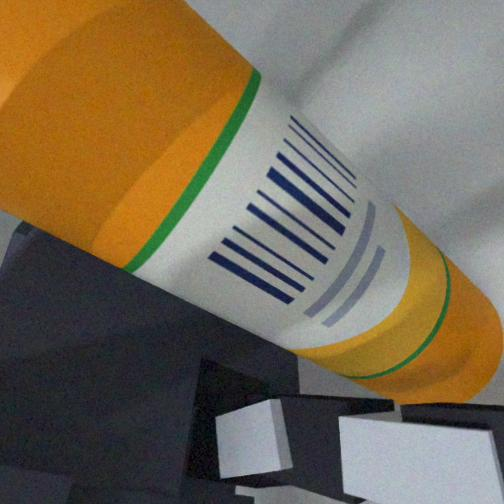

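>>> {"api": "move", "payload": {"joints": {"hand_index_mcp":0.1,"hand_middle_mcp":0.1,"hand_ring_mcp":0.1,"hand_index_pip":-0.45,"hand_middle_pip":-0.45,"hand_ring_pip":-0.45,"hand_index_dip":0.0,"hand_middle_dip":0.0,"hand_ring_dip":0.0}}}

>>> {"api": "move", "payload": {"joints": {"hand_thumb_mcp":-0.3,"hand_thumb_ipl":-0.4}, "cameras": ["wrist_camera"]}}

Scene clock: 81.97 s.
move: off_target
base_odometry: x=+1.055 y=+0.901 heading=+0.399
base_tilt: forward=-0.1 right=+0.1
base_status: not commanded
joint_positions: joint_1_rad=-0.011 joint_2_rad=-0.285 joint_3_rad=+3.143 joint_4_rad=-1.872 joint_5_rad=-0.020 joint_6_rad=+0.019 joint_7_rad=+1.577 hand_index_mcp=+0.126 hand_index_abd=+0.003 hand_index_pip=-0.392 hand_index_dip=+0.009 hand_middle_mcp=+0.121 hand_middle_abd=+0.003 hand_middle_pip=-0.402 hand_middle_dip=+0.006 hand_ring_mcp=+0.114 hand_ring_abd=+0.003 hand_ring_pip=-0.412 hand_ring_dip=+0.005 hand_thumb_cmc=-0.550 hand_thumb_axl=+0.506 hand_thumb_mcp=+0.404 hand_thumb_ipl=+0.169 hand_current_limit=+0.400 hand_speed=-0.500
joint_status: hand_index_mcp off_target (ended at +0.126, target +0.100); hand_index_pip off_target (ended at -0.392, target -0.450); hand_middle_mcp off_target (ended at +0.121, target +0.100); hand_middle_pip off_target (ended at -0.402, target -0.450); hand_ring_pip off_target (ended at -0.412, target -0.450); the others done
hand_state: blocked,goal,blocked,goal,blocked,goal,blocked,goal,goal,goal,blocked,goal,blocked,goal,goal,goal
index_mcp_current_ma: 121
index_abd_current_ma: 11
index_pip_current_ma: 266
index_dip_current_ma: 38
middle_mcp_current_ma: 97
middle_abd_current_ma: 9
middle_pip_current_ma: 218
middle_dip_current_ma: 25
ring_mcp_current_ma: 66
ring_abd_current_ma: 9
ring_pip_current_ma: 170
ring_dip_current_ma: 22
thumb_cmc_current_ma: 92
thumb_axl_current_ma: 32
thumb_mcp_current_ma: 21
thumb_ipl_current_ma: -5
hand_goal_index_mcp: 0.100
hand_goal_index_abd: 0.000
hand_goal_index_pip: -0.450
hand_goal_index_dip: 0.000
hand_goal_middle_mcp: 0.100
hand_goal_middle_abd: 0.000
hand_goal_middle_pip: -0.450
hand_goal_middle_dip: 0.000
hand_goal_ring_mcp: 0.100
hand_goal_ring_abd: 0.000
hand_goal_ring_pip: -0.450
hand_goal_ring_dip: 0.000
hand_goal_thumb_cmc: -0.570
hand_goal_thumb_axl: 0.500
hand_goal_thumb_mcp: 0.400
hand_goal_thumb_ipl: 0.170
motor_effort: joint_1_rad=+0(1) joint_2_rad=-8(10) joint_3_rad=+0(2) joint_4_rad=+17(18) joint_5_rad=+1(2) joint_6_rad=+8(9) joint_7_rad=+0(1)
hand_pose: x=+0.6174 y=-0.0787 z=+1.0575 quat_wxyz=(+0.008, -0.706, +0.002, -0.708) (m; base frame)
hand_target: x=+0.6210 y=-0.0829 z=+1.0576 quat_wxyz=(+0.015, -0.696, +0.014, -0.718) (m; base frame)
hand_status: not commanded
pictures: none

Scene clock: 82.83 s.
move: off_target
base_odometry: x=+1.055 y=+0.901 heading=+0.399
base_tilt: forward=-0.1 right=+0.1
base_status: not commanded
joint_positions: joint_1_rad=-0.011 joint_2_rad=-0.285 joint_3_rad=+3.143 joint_4_rad=-1.874 joint_5_rad=-0.020 joint_6_rad=+0.020 joint_7_rad=+1.576 hand_index_mcp=+0.130 hand_index_abd=+0.003 hand_index_pip=-0.415 hand_index_dip=+0.010 hand_middle_mcp=+0.125 hand_middle_abd=+0.003 hand_middle_pip=-0.413 hand_middle_dip=+0.007 hand_ring_mcp=+0.119 hand_ring_abd=+0.003 hand_ring_pip=-0.418 hand_ring_dip=+0.015 hand_thumb_cmc=-0.548 hand_thumb_axl=+0.511 hand_thumb_mcp=-0.055 hand_thumb_ipl=-0.347 hand_current_limit=+0.400 hand_speed=-0.500
joint_status: hand_thumb_mcp off_target (ended at -0.055, target -0.300); hand_thumb_ipl off_target (ended at -0.347, target -0.400)
hand_state: blocked,goal,blocked,goal,blocked,goal,blocked,goal,goal,goal,blocked,goal,blocked,goal,blocked,blocked
index_mcp_current_ma: 142
index_abd_current_ma: 11
index_pip_current_ma: 157
index_dip_current_ma: 44
middle_mcp_current_ma: 121
middle_abd_current_ma: 9
middle_pip_current_ma: 167
middle_dip_current_ma: 30
ring_mcp_current_ma: 90
ring_abd_current_ma: 9
ring_pip_current_ma: 143
ring_dip_current_ma: 65
thumb_cmc_current_ma: 101
thumb_axl_current_ma: 57
thumb_mcp_current_ma: 385
thumb_ipl_current_ma: 335
hand_goal_index_mcp: 0.100
hand_goal_index_abd: 0.000
hand_goal_index_pip: -0.450
hand_goal_index_dip: 0.000
hand_goal_middle_mcp: 0.100
hand_goal_middle_abd: 0.000
hand_goal_middle_pip: -0.450
hand_goal_middle_dip: 0.000
hand_goal_ring_mcp: 0.100
hand_goal_ring_abd: 0.000
hand_goal_ring_pip: -0.450
hand_goal_ring_dip: 0.000
hand_goal_thumb_cmc: -0.570
hand_goal_thumb_axl: 0.500
hand_goal_thumb_mcp: -0.300
hand_goal_thumb_ipl: -0.400
on_its_own: hand_index_pip moved -0.023 toward your old target -0.450
motor_effort: joint_1_rad=+0(1) joint_2_rad=-10(11) joint_3_rad=+0(1) joint_4_rad=+18(18) joint_5_rad=+1(2) joint_6_rad=+9(10) joint_7_rad=+0(1)
hand_pose: x=+0.6174 y=-0.0787 z=+1.0563 quat_wxyz=(+0.009, -0.707, +0.002, -0.708) (m; base frame)
hand_target: x=+0.6210 y=-0.0829 z=+1.0576 quat_wxyz=(+0.015, -0.696, +0.014, -0.718) (m; base frame)
hand_status: not commanded
pictures: wrist_camera
camera_calibration:
wrist_camera: T_world_to_cam=[[0.0461102, -0.651178, -0.757523, 0.757592], [-0.704891, 0.516119, -0.48657, 0.950705], [0.707815, 0.556407, -0.435211, 0.183891], [0, 0, 0, 1]] pos_world=[0.505049, -0.0996684, 1.11651]

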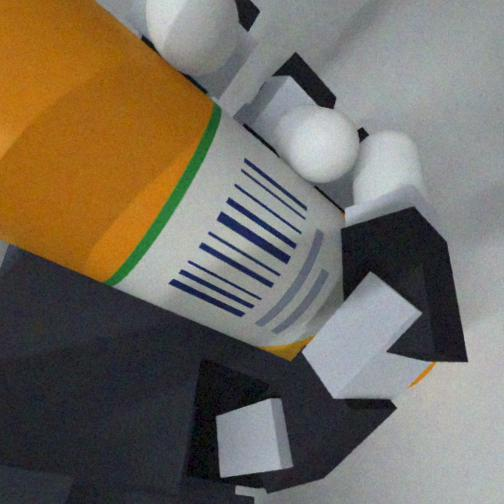

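>>> {"api": "move", "payload": {"joints": {"joint_2_rad":-0.3,"joint_4_rad":-1.72,"joint_6_rad":-0.12}}}

>>> {"api": "move", "payload": {"base": {"translate_m":-0.17}, "speeds": {"translate_m":0.2}, "cameras": ["wrist_camera"]}}

Scene clock: 84.23 s.
move: done
base_odometry: x=+1.055 y=+0.901 heading=+0.399
base_tilt: forward=-0.2 right=+0.1
base_status: not commanded
joint_positions: joint_1_rad=-0.011 joint_2_rad=-0.285 joint_3_rad=+3.143 joint_4_rad=-1.770 joint_5_rad=-0.020 joint_6_rad=-0.075 joint_7_rad=+1.570 hand_index_mcp=+0.130 hand_index_abd=+0.003 hand_index_pip=-0.415 hand_index_dip=+0.010 hand_middle_mcp=+0.125 hand_middle_abd=+0.003 hand_middle_pip=-0.413 hand_middle_dip=+0.007 hand_ring_mcp=+0.119 hand_ring_abd=+0.003 hand_ring_pip=-0.418 hand_ring_dip=+0.016 hand_thumb_cmc=-0.548 hand_thumb_axl=+0.511 hand_thumb_mcp=-0.055 hand_thumb_ipl=-0.347 hand_current_limit=+0.400 hand_speed=-0.500
joint_status: all done
hand_state: blocked,goal,blocked,goal,blocked,goal,blocked,goal,goal,goal,blocked,goal,blocked,goal,blocked,blocked
index_mcp_current_ma: 142
index_abd_current_ma: 11
index_pip_current_ma: 157
index_dip_current_ma: 44
middle_mcp_current_ma: 119
middle_abd_current_ma: 9
middle_pip_current_ma: 167
middle_dip_current_ma: 31
ring_mcp_current_ma: 90
ring_abd_current_ma: 9
ring_pip_current_ma: 143
ring_dip_current_ma: 69
thumb_cmc_current_ma: 101
thumb_axl_current_ma: 57
thumb_mcp_current_ma: 385
thumb_ipl_current_ma: 331
hand_goal_index_mcp: 0.100
hand_goal_index_abd: 0.000
hand_goal_index_pip: -0.450
hand_goal_index_dip: 0.000
hand_goal_middle_mcp: 0.100
hand_goal_middle_abd: 0.000
hand_goal_middle_pip: -0.450
hand_goal_middle_dip: 0.000
hand_goal_ring_mcp: 0.100
hand_goal_ring_abd: 0.000
hand_goal_ring_pip: -0.450
hand_goal_ring_dip: 0.000
hand_goal_thumb_cmc: -0.570
hand_goal_thumb_axl: 0.500
hand_goal_thumb_mcp: -0.300
hand_goal_thumb_ipl: -0.400
motor_effort: joint_1_rad=+0(1) joint_2_rad=-13(15) joint_3_rad=+0(1) joint_4_rad=+23(24) joint_5_rad=+2(2) joint_6_rad=+13(14) joint_7_rad=+1(2)
hand_pose: x=+0.6167 y=-0.0780 z=+1.0910 quat_wxyz=(+0.012, -0.703, +0.004, -0.711) (m; base frame)
hand_target: x=+0.6075 y=-0.0829 z=+1.1141 quat_wxyz=(+0.015, -0.696, +0.014, -0.718) (m; base frame)
hand_status: not commanded
pictures: none

Scene clock: 85.87 s.
move: done
base_odometry: x=+0.899 y=+0.835 heading=+0.400
base_tilt: forward=-0.1 right=+0.1
base_status: done
joint_positions: joint_1_rad=-0.011 joint_2_rad=-0.284 joint_3_rad=+3.143 joint_4_rad=-1.770 joint_5_rad=-0.020 joint_6_rad=-0.075 joint_7_rad=+1.569 hand_index_mcp=+0.129 hand_index_abd=+0.003 hand_index_pip=-0.415 hand_index_dip=+0.010 hand_middle_mcp=+0.125 hand_middle_abd=+0.003 hand_middle_pip=-0.413 hand_middle_dip=+0.008 hand_ring_mcp=+0.119 hand_ring_abd=+0.003 hand_ring_pip=-0.418 hand_ring_dip=+0.016 hand_thumb_cmc=-0.548 hand_thumb_axl=+0.511 hand_thumb_mcp=-0.055 hand_thumb_ipl=-0.348 hand_current_limit=+0.400 hand_speed=-0.500
joint_status: not commanded
hand_state: blocked,goal,blocked,goal,blocked,goal,blocked,goal,goal,goal,blocked,goal,blocked,goal,blocked,blocked
index_mcp_current_ma: 140
index_abd_current_ma: 11
index_pip_current_ma: 157
index_dip_current_ma: 44
middle_mcp_current_ma: 117
middle_abd_current_ma: 9
middle_pip_current_ma: 167
middle_dip_current_ma: 32
ring_mcp_current_ma: 90
ring_abd_current_ma: 9
ring_pip_current_ma: 143
ring_dip_current_ma: 70
thumb_cmc_current_ma: 101
thumb_axl_current_ma: 57
thumb_mcp_current_ma: 385
thumb_ipl_current_ma: 328
hand_goal_index_mcp: 0.100
hand_goal_index_abd: 0.000
hand_goal_index_pip: -0.450
hand_goal_index_dip: 0.000
hand_goal_middle_mcp: 0.100
hand_goal_middle_abd: 0.000
hand_goal_middle_pip: -0.450
hand_goal_middle_dip: 0.000
hand_goal_ring_mcp: 0.100
hand_goal_ring_abd: 0.000
hand_goal_ring_pip: -0.450
hand_goal_ring_dip: 0.000
hand_goal_thumb_cmc: -0.570
hand_goal_thumb_axl: 0.500
hand_goal_thumb_mcp: -0.300
hand_goal_thumb_ipl: -0.400
motor_effort: joint_1_rad=+0(2) joint_2_rad=-14(19) joint_3_rad=+0(2) joint_4_rad=+23(24) joint_5_rad=+2(3) joint_6_rad=+13(14) joint_7_rad=+1(2)
hand_pose: x=+0.6171 y=-0.0778 z=+1.0906 quat_wxyz=(+0.012, -0.704, +0.004, -0.710) (m; base frame)
hand_target: x=+0.6075 y=-0.0829 z=+1.1141 quat_wxyz=(+0.015, -0.696, +0.014, -0.718) (m; base frame)
hand_status: not commanded
pictures: wrist_camera
camera_calibration:
wrist_camera: T_world_to_cam=[[0.0535011, -0.645782, -0.761645, 0.784454], [-0.702138, 0.518013, -0.488533, 0.9673], [0.710028, 0.560917, -0.425714, 0.187116], [0, 0, 0, 1]] pos_world=[0.504351, -0.0994443, 1.14969]

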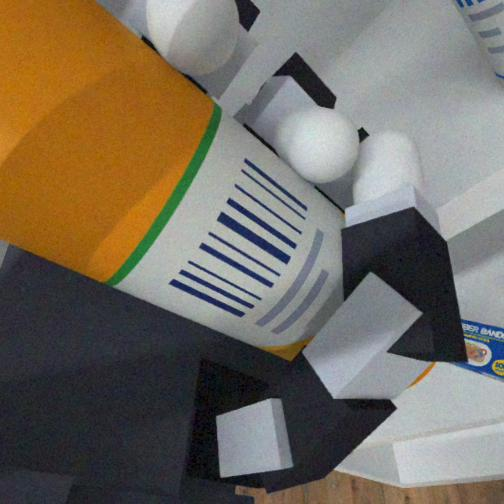

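>>> {"api": "move", "payload": {"base": {"strafe_m":0.395}, "speeds": {"strafe_m":0.25}}}

>>> {"api": "move", "payload": {"base": {"translate_m":0.165}, "speeds": {"translate_m":0.15}, "cameras": ["wrist_camera"]}}

Scene clock: 88.50 s.
move: done
base_odometry: x=+0.745 y=+1.199 heading=+0.400
base_tilt: forward=-0.1 right=+0.1
base_status: done
joint_positions: joint_1_rad=-0.011 joint_2_rad=-0.284 joint_3_rad=+3.141 joint_4_rad=-1.770 joint_5_rad=-0.020 joint_6_rad=-0.076 joint_7_rad=+1.569 hand_index_mcp=+0.129 hand_index_abd=+0.003 hand_index_pip=-0.415 hand_index_dip=+0.010 hand_middle_mcp=+0.125 hand_middle_abd=+0.003 hand_middle_pip=-0.413 hand_middle_dip=+0.008 hand_ring_mcp=+0.119 hand_ring_abd=+0.003 hand_ring_pip=-0.418 hand_ring_dip=+0.016 hand_thumb_cmc=-0.548 hand_thumb_axl=+0.511 hand_thumb_mcp=-0.055 hand_thumb_ipl=-0.348 hand_current_limit=+0.400 hand_speed=-0.500
joint_status: not commanded
hand_state: blocked,goal,blocked,goal,blocked,goal,blocked,goal,goal,goal,blocked,goal,blocked,goal,blocked,blocked
index_mcp_current_ma: 140
index_abd_current_ma: 11
index_pip_current_ma: 157
index_dip_current_ma: 44
middle_mcp_current_ma: 117
middle_abd_current_ma: 9
middle_pip_current_ma: 167
middle_dip_current_ma: 32
ring_mcp_current_ma: 90
ring_abd_current_ma: 9
ring_pip_current_ma: 143
ring_dip_current_ma: 70
thumb_cmc_current_ma: 101
thumb_axl_current_ma: 57
thumb_mcp_current_ma: 385
thumb_ipl_current_ma: 328
hand_goal_index_mcp: 0.100
hand_goal_index_abd: 0.000
hand_goal_index_pip: -0.450
hand_goal_index_dip: 0.000
hand_goal_middle_mcp: 0.100
hand_goal_middle_abd: 0.000
hand_goal_middle_pip: -0.450
hand_goal_middle_dip: 0.000
hand_goal_ring_mcp: 0.100
hand_goal_ring_abd: 0.000
hand_goal_ring_pip: -0.450
hand_goal_ring_dip: 0.000
hand_goal_thumb_cmc: -0.570
hand_goal_thumb_axl: 0.500
hand_goal_thumb_mcp: -0.300
hand_goal_thumb_ipl: -0.400
motor_effort: joint_1_rad=+0(2) joint_2_rad=-13(15) joint_3_rad=+0(2) joint_4_rad=+23(23) joint_5_rad=+2(3) joint_6_rad=+13(14) joint_7_rad=+1(2)
hand_pose: x=+0.6172 y=-0.0772 z=+1.0907 quat_wxyz=(+0.012, -0.704, +0.003, -0.710) (m; base frame)
hand_target: x=+0.6075 y=-0.0829 z=+1.1141 quat_wxyz=(+0.015, -0.696, +0.014, -0.718) (m; base frame)
hand_status: not commanded
pictures: none

Scene clock: 90.27 s.
move: done
base_odometry: x=+0.897 y=+1.263 heading=+0.400
base_tilt: forward=-0.1 right=+0.1
base_status: done
joint_positions: joint_1_rad=-0.011 joint_2_rad=-0.283 joint_3_rad=+3.141 joint_4_rad=-1.769 joint_5_rad=-0.020 joint_6_rad=-0.076 joint_7_rad=+1.569 hand_index_mcp=+0.129 hand_index_abd=+0.003 hand_index_pip=-0.415 hand_index_dip=+0.010 hand_middle_mcp=+0.125 hand_middle_abd=+0.003 hand_middle_pip=-0.413 hand_middle_dip=+0.008 hand_ring_mcp=+0.119 hand_ring_abd=+0.003 hand_ring_pip=-0.418 hand_ring_dip=+0.016 hand_thumb_cmc=-0.548 hand_thumb_axl=+0.511 hand_thumb_mcp=-0.055 hand_thumb_ipl=-0.348 hand_current_limit=+0.400 hand_speed=-0.500
joint_status: not commanded
hand_state: blocked,goal,blocked,goal,blocked,goal,blocked,goal,goal,goal,blocked,goal,blocked,goal,blocked,blocked
index_mcp_current_ma: 140
index_abd_current_ma: 11
index_pip_current_ma: 157
index_dip_current_ma: 44
middle_mcp_current_ma: 117
middle_abd_current_ma: 9
middle_pip_current_ma: 167
middle_dip_current_ma: 32
ring_mcp_current_ma: 90
ring_abd_current_ma: 9
ring_pip_current_ma: 143
ring_dip_current_ma: 70
thumb_cmc_current_ma: 101
thumb_axl_current_ma: 57
thumb_mcp_current_ma: 385
thumb_ipl_current_ma: 328
hand_goal_index_mcp: 0.100
hand_goal_index_abd: 0.000
hand_goal_index_pip: -0.450
hand_goal_index_dip: 0.000
hand_goal_middle_mcp: 0.100
hand_goal_middle_abd: 0.000
hand_goal_middle_pip: -0.450
hand_goal_middle_dip: 0.000
hand_goal_ring_mcp: 0.100
hand_goal_ring_abd: 0.000
hand_goal_ring_pip: -0.450
hand_goal_ring_dip: 0.000
hand_goal_thumb_cmc: -0.570
hand_goal_thumb_axl: 0.500
hand_goal_thumb_mcp: -0.300
hand_goal_thumb_ipl: -0.400
motor_effort: joint_1_rad=+0(1) joint_2_rad=-13(17) joint_3_rad=+0(1) joint_4_rad=+22(23) joint_5_rad=+2(3) joint_6_rad=+13(14) joint_7_rad=+1(2)
hand_pose: x=+0.6175 y=-0.0771 z=+1.0903 quat_wxyz=(+0.012, -0.704, +0.003, -0.710) (m; base frame)
hand_target: x=+0.6075 y=-0.0829 z=+1.1141 quat_wxyz=(+0.015, -0.696, +0.014, -0.718) (m; base frame)
hand_status: not commanded
pictures: wrist_camera
camera_calibration:
wrist_camera: T_world_to_cam=[[0.0535901, -0.646027, -0.761431, 0.784422], [-0.703117, 0.517036, -0.488159, 0.967248], [0.709052, 0.561536, -0.426525, 0.187868], [0, 0, 0, 1]] pos_world=[0.504843, -0.0988392, 1.14958]

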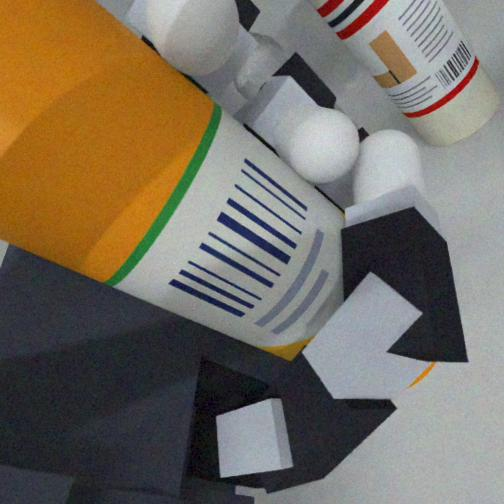

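>>> {"api": "move", "payload": {"joints": {"joint_2_rad":-0.285,"joint_4_rad":-1.8,"joint_6_rad":-0.035}, "min_time_s": 1.0}}

>>> {"api": "move", "payload": {"joints": {"joint_2_rad":-0.28,"joint_4_rad":-1.84,"joint_6_rad":0.005}, "min_time_s": 1.0, "cameras": ["wrist_camera"]}}

Scene clock: 91.80 s.
move: done
base_odometry: x=+0.897 y=+1.263 heading=+0.400
base_tilt: forward=-0.1 right=+0.1
base_status: not commanded
joint_positions: joint_1_rad=-0.011 joint_2_rad=-0.283 joint_3_rad=+3.141 joint_4_rad=-1.814 joint_5_rad=-0.020 joint_6_rad=-0.076 joint_7_rad=+1.569 hand_index_mcp=+0.129 hand_index_abd=+0.003 hand_index_pip=-0.415 hand_index_dip=+0.010 hand_middle_mcp=+0.125 hand_middle_abd=+0.003 hand_middle_pip=-0.413 hand_middle_dip=+0.008 hand_ring_mcp=+0.119 hand_ring_abd=+0.003 hand_ring_pip=-0.418 hand_ring_dip=+0.016 hand_thumb_cmc=-0.548 hand_thumb_axl=+0.511 hand_thumb_mcp=-0.055 hand_thumb_ipl=-0.348 hand_current_limit=+0.400 hand_speed=-0.500
joint_status: all done
hand_state: blocked,goal,blocked,goal,blocked,goal,blocked,goal,goal,goal,blocked,goal,blocked,goal,blocked,blocked
index_mcp_current_ma: 140
index_abd_current_ma: 11
index_pip_current_ma: 157
index_dip_current_ma: 44
middle_mcp_current_ma: 117
middle_abd_current_ma: 9
middle_pip_current_ma: 167
middle_dip_current_ma: 32
ring_mcp_current_ma: 90
ring_abd_current_ma: 9
ring_pip_current_ma: 143
ring_dip_current_ma: 70
thumb_cmc_current_ma: 101
thumb_axl_current_ma: 57
thumb_mcp_current_ma: 385
thumb_ipl_current_ma: 328
hand_goal_index_mcp: 0.100
hand_goal_index_abd: 0.000
hand_goal_index_pip: -0.450
hand_goal_index_dip: 0.000
hand_goal_middle_mcp: 0.100
hand_goal_middle_abd: 0.000
hand_goal_middle_pip: -0.450
hand_goal_middle_dip: 0.000
hand_goal_ring_mcp: 0.100
hand_goal_ring_abd: 0.000
hand_goal_ring_pip: -0.450
hand_goal_ring_dip: 0.000
hand_goal_thumb_cmc: -0.570
hand_goal_thumb_axl: 0.500
hand_goal_thumb_mcp: -0.300
hand_goal_thumb_ipl: -0.400
motor_effort: joint_1_rad=+0(1) joint_2_rad=-13(15) joint_3_rad=+0(1) joint_4_rad=+23(24) joint_5_rad=+2(2) joint_6_rad=+13(14) joint_7_rad=+1(2)
hand_pose: x=+0.6171 y=-0.0772 z=+1.0627 quat_wxyz=(+0.012, -0.720, +0.003, -0.694) (m; base frame)
hand_target: x=+0.6165 y=-0.0829 z=+1.0833 quat_wxyz=(+0.014, -0.700, +0.014, -0.714) (m; base frame)
hand_status: not commanded
pictures: none

Scene clock: 93.10 s.
move: done
base_odometry: x=+0.897 y=+1.263 heading=+0.400
base_tilt: forward=-0.1 right=+0.1
base_status: not commanded
joint_positions: joint_1_rad=-0.011 joint_2_rad=-0.283 joint_3_rad=+3.141 joint_4_rad=-1.835 joint_5_rad=-0.020 joint_6_rad=-0.062 joint_7_rad=+1.569 hand_index_mcp=+0.129 hand_index_abd=+0.003 hand_index_pip=-0.415 hand_index_dip=+0.010 hand_middle_mcp=+0.125 hand_middle_abd=+0.003 hand_middle_pip=-0.413 hand_middle_dip=+0.008 hand_ring_mcp=+0.119 hand_ring_abd=+0.003 hand_ring_pip=-0.418 hand_ring_dip=+0.016 hand_thumb_cmc=-0.548 hand_thumb_axl=+0.511 hand_thumb_mcp=-0.055 hand_thumb_ipl=-0.348 hand_current_limit=+0.400 hand_speed=-0.500
joint_status: all done
hand_state: blocked,goal,blocked,goal,blocked,goal,blocked,goal,goal,goal,blocked,goal,blocked,goal,blocked,blocked
index_mcp_current_ma: 140
index_abd_current_ma: 11
index_pip_current_ma: 157
index_dip_current_ma: 44
middle_mcp_current_ma: 117
middle_abd_current_ma: 9
middle_pip_current_ma: 167
middle_dip_current_ma: 32
ring_mcp_current_ma: 90
ring_abd_current_ma: 9
ring_pip_current_ma: 143
ring_dip_current_ma: 70
thumb_cmc_current_ma: 100
thumb_axl_current_ma: 57
thumb_mcp_current_ma: 385
thumb_ipl_current_ma: 327
hand_goal_index_mcp: 0.100
hand_goal_index_abd: 0.000
hand_goal_index_pip: -0.450
hand_goal_index_dip: 0.000
hand_goal_middle_mcp: 0.100
hand_goal_middle_abd: 0.000
hand_goal_middle_pip: -0.450
hand_goal_middle_dip: 0.000
hand_goal_ring_mcp: 0.100
hand_goal_ring_abd: 0.000
hand_goal_ring_pip: -0.450
hand_goal_ring_dip: 0.000
hand_goal_thumb_cmc: -0.570
hand_goal_thumb_axl: 0.500
hand_goal_thumb_mcp: -0.300
hand_goal_thumb_ipl: -0.400
motor_effort: joint_1_rad=+1(1) joint_2_rad=-11(14) joint_3_rad=+0(1) joint_4_rad=+20(23) joint_5_rad=+2(2) joint_6_rad=+11(15) joint_7_rad=+1(2)
hand_pose: x=+0.6170 y=-0.0772 z=+1.0538 quat_wxyz=(+0.012, -0.722, +0.003, -0.691) (m; base frame)
hand_target: x=+0.6189 y=-0.0829 z=+1.0682 quat_wxyz=(+0.014, -0.701, +0.014, -0.713) (m; base frame)
hand_status: not commanded
pictures: wrist_camera
camera_calibration:
wrist_camera: T_world_to_cam=[[0.0133935, -0.646406, -0.762876, 0.782758], [-0.727533, 0.517082, -0.450911, 0.9249], [0.685941, 0.561057, -0.463357, 0.225775], [0, 0, 0, 1]] pos_world=[0.507543, -0.0989421, 1.11881]

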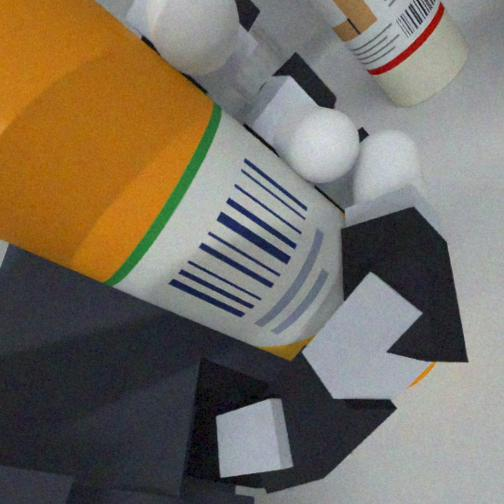

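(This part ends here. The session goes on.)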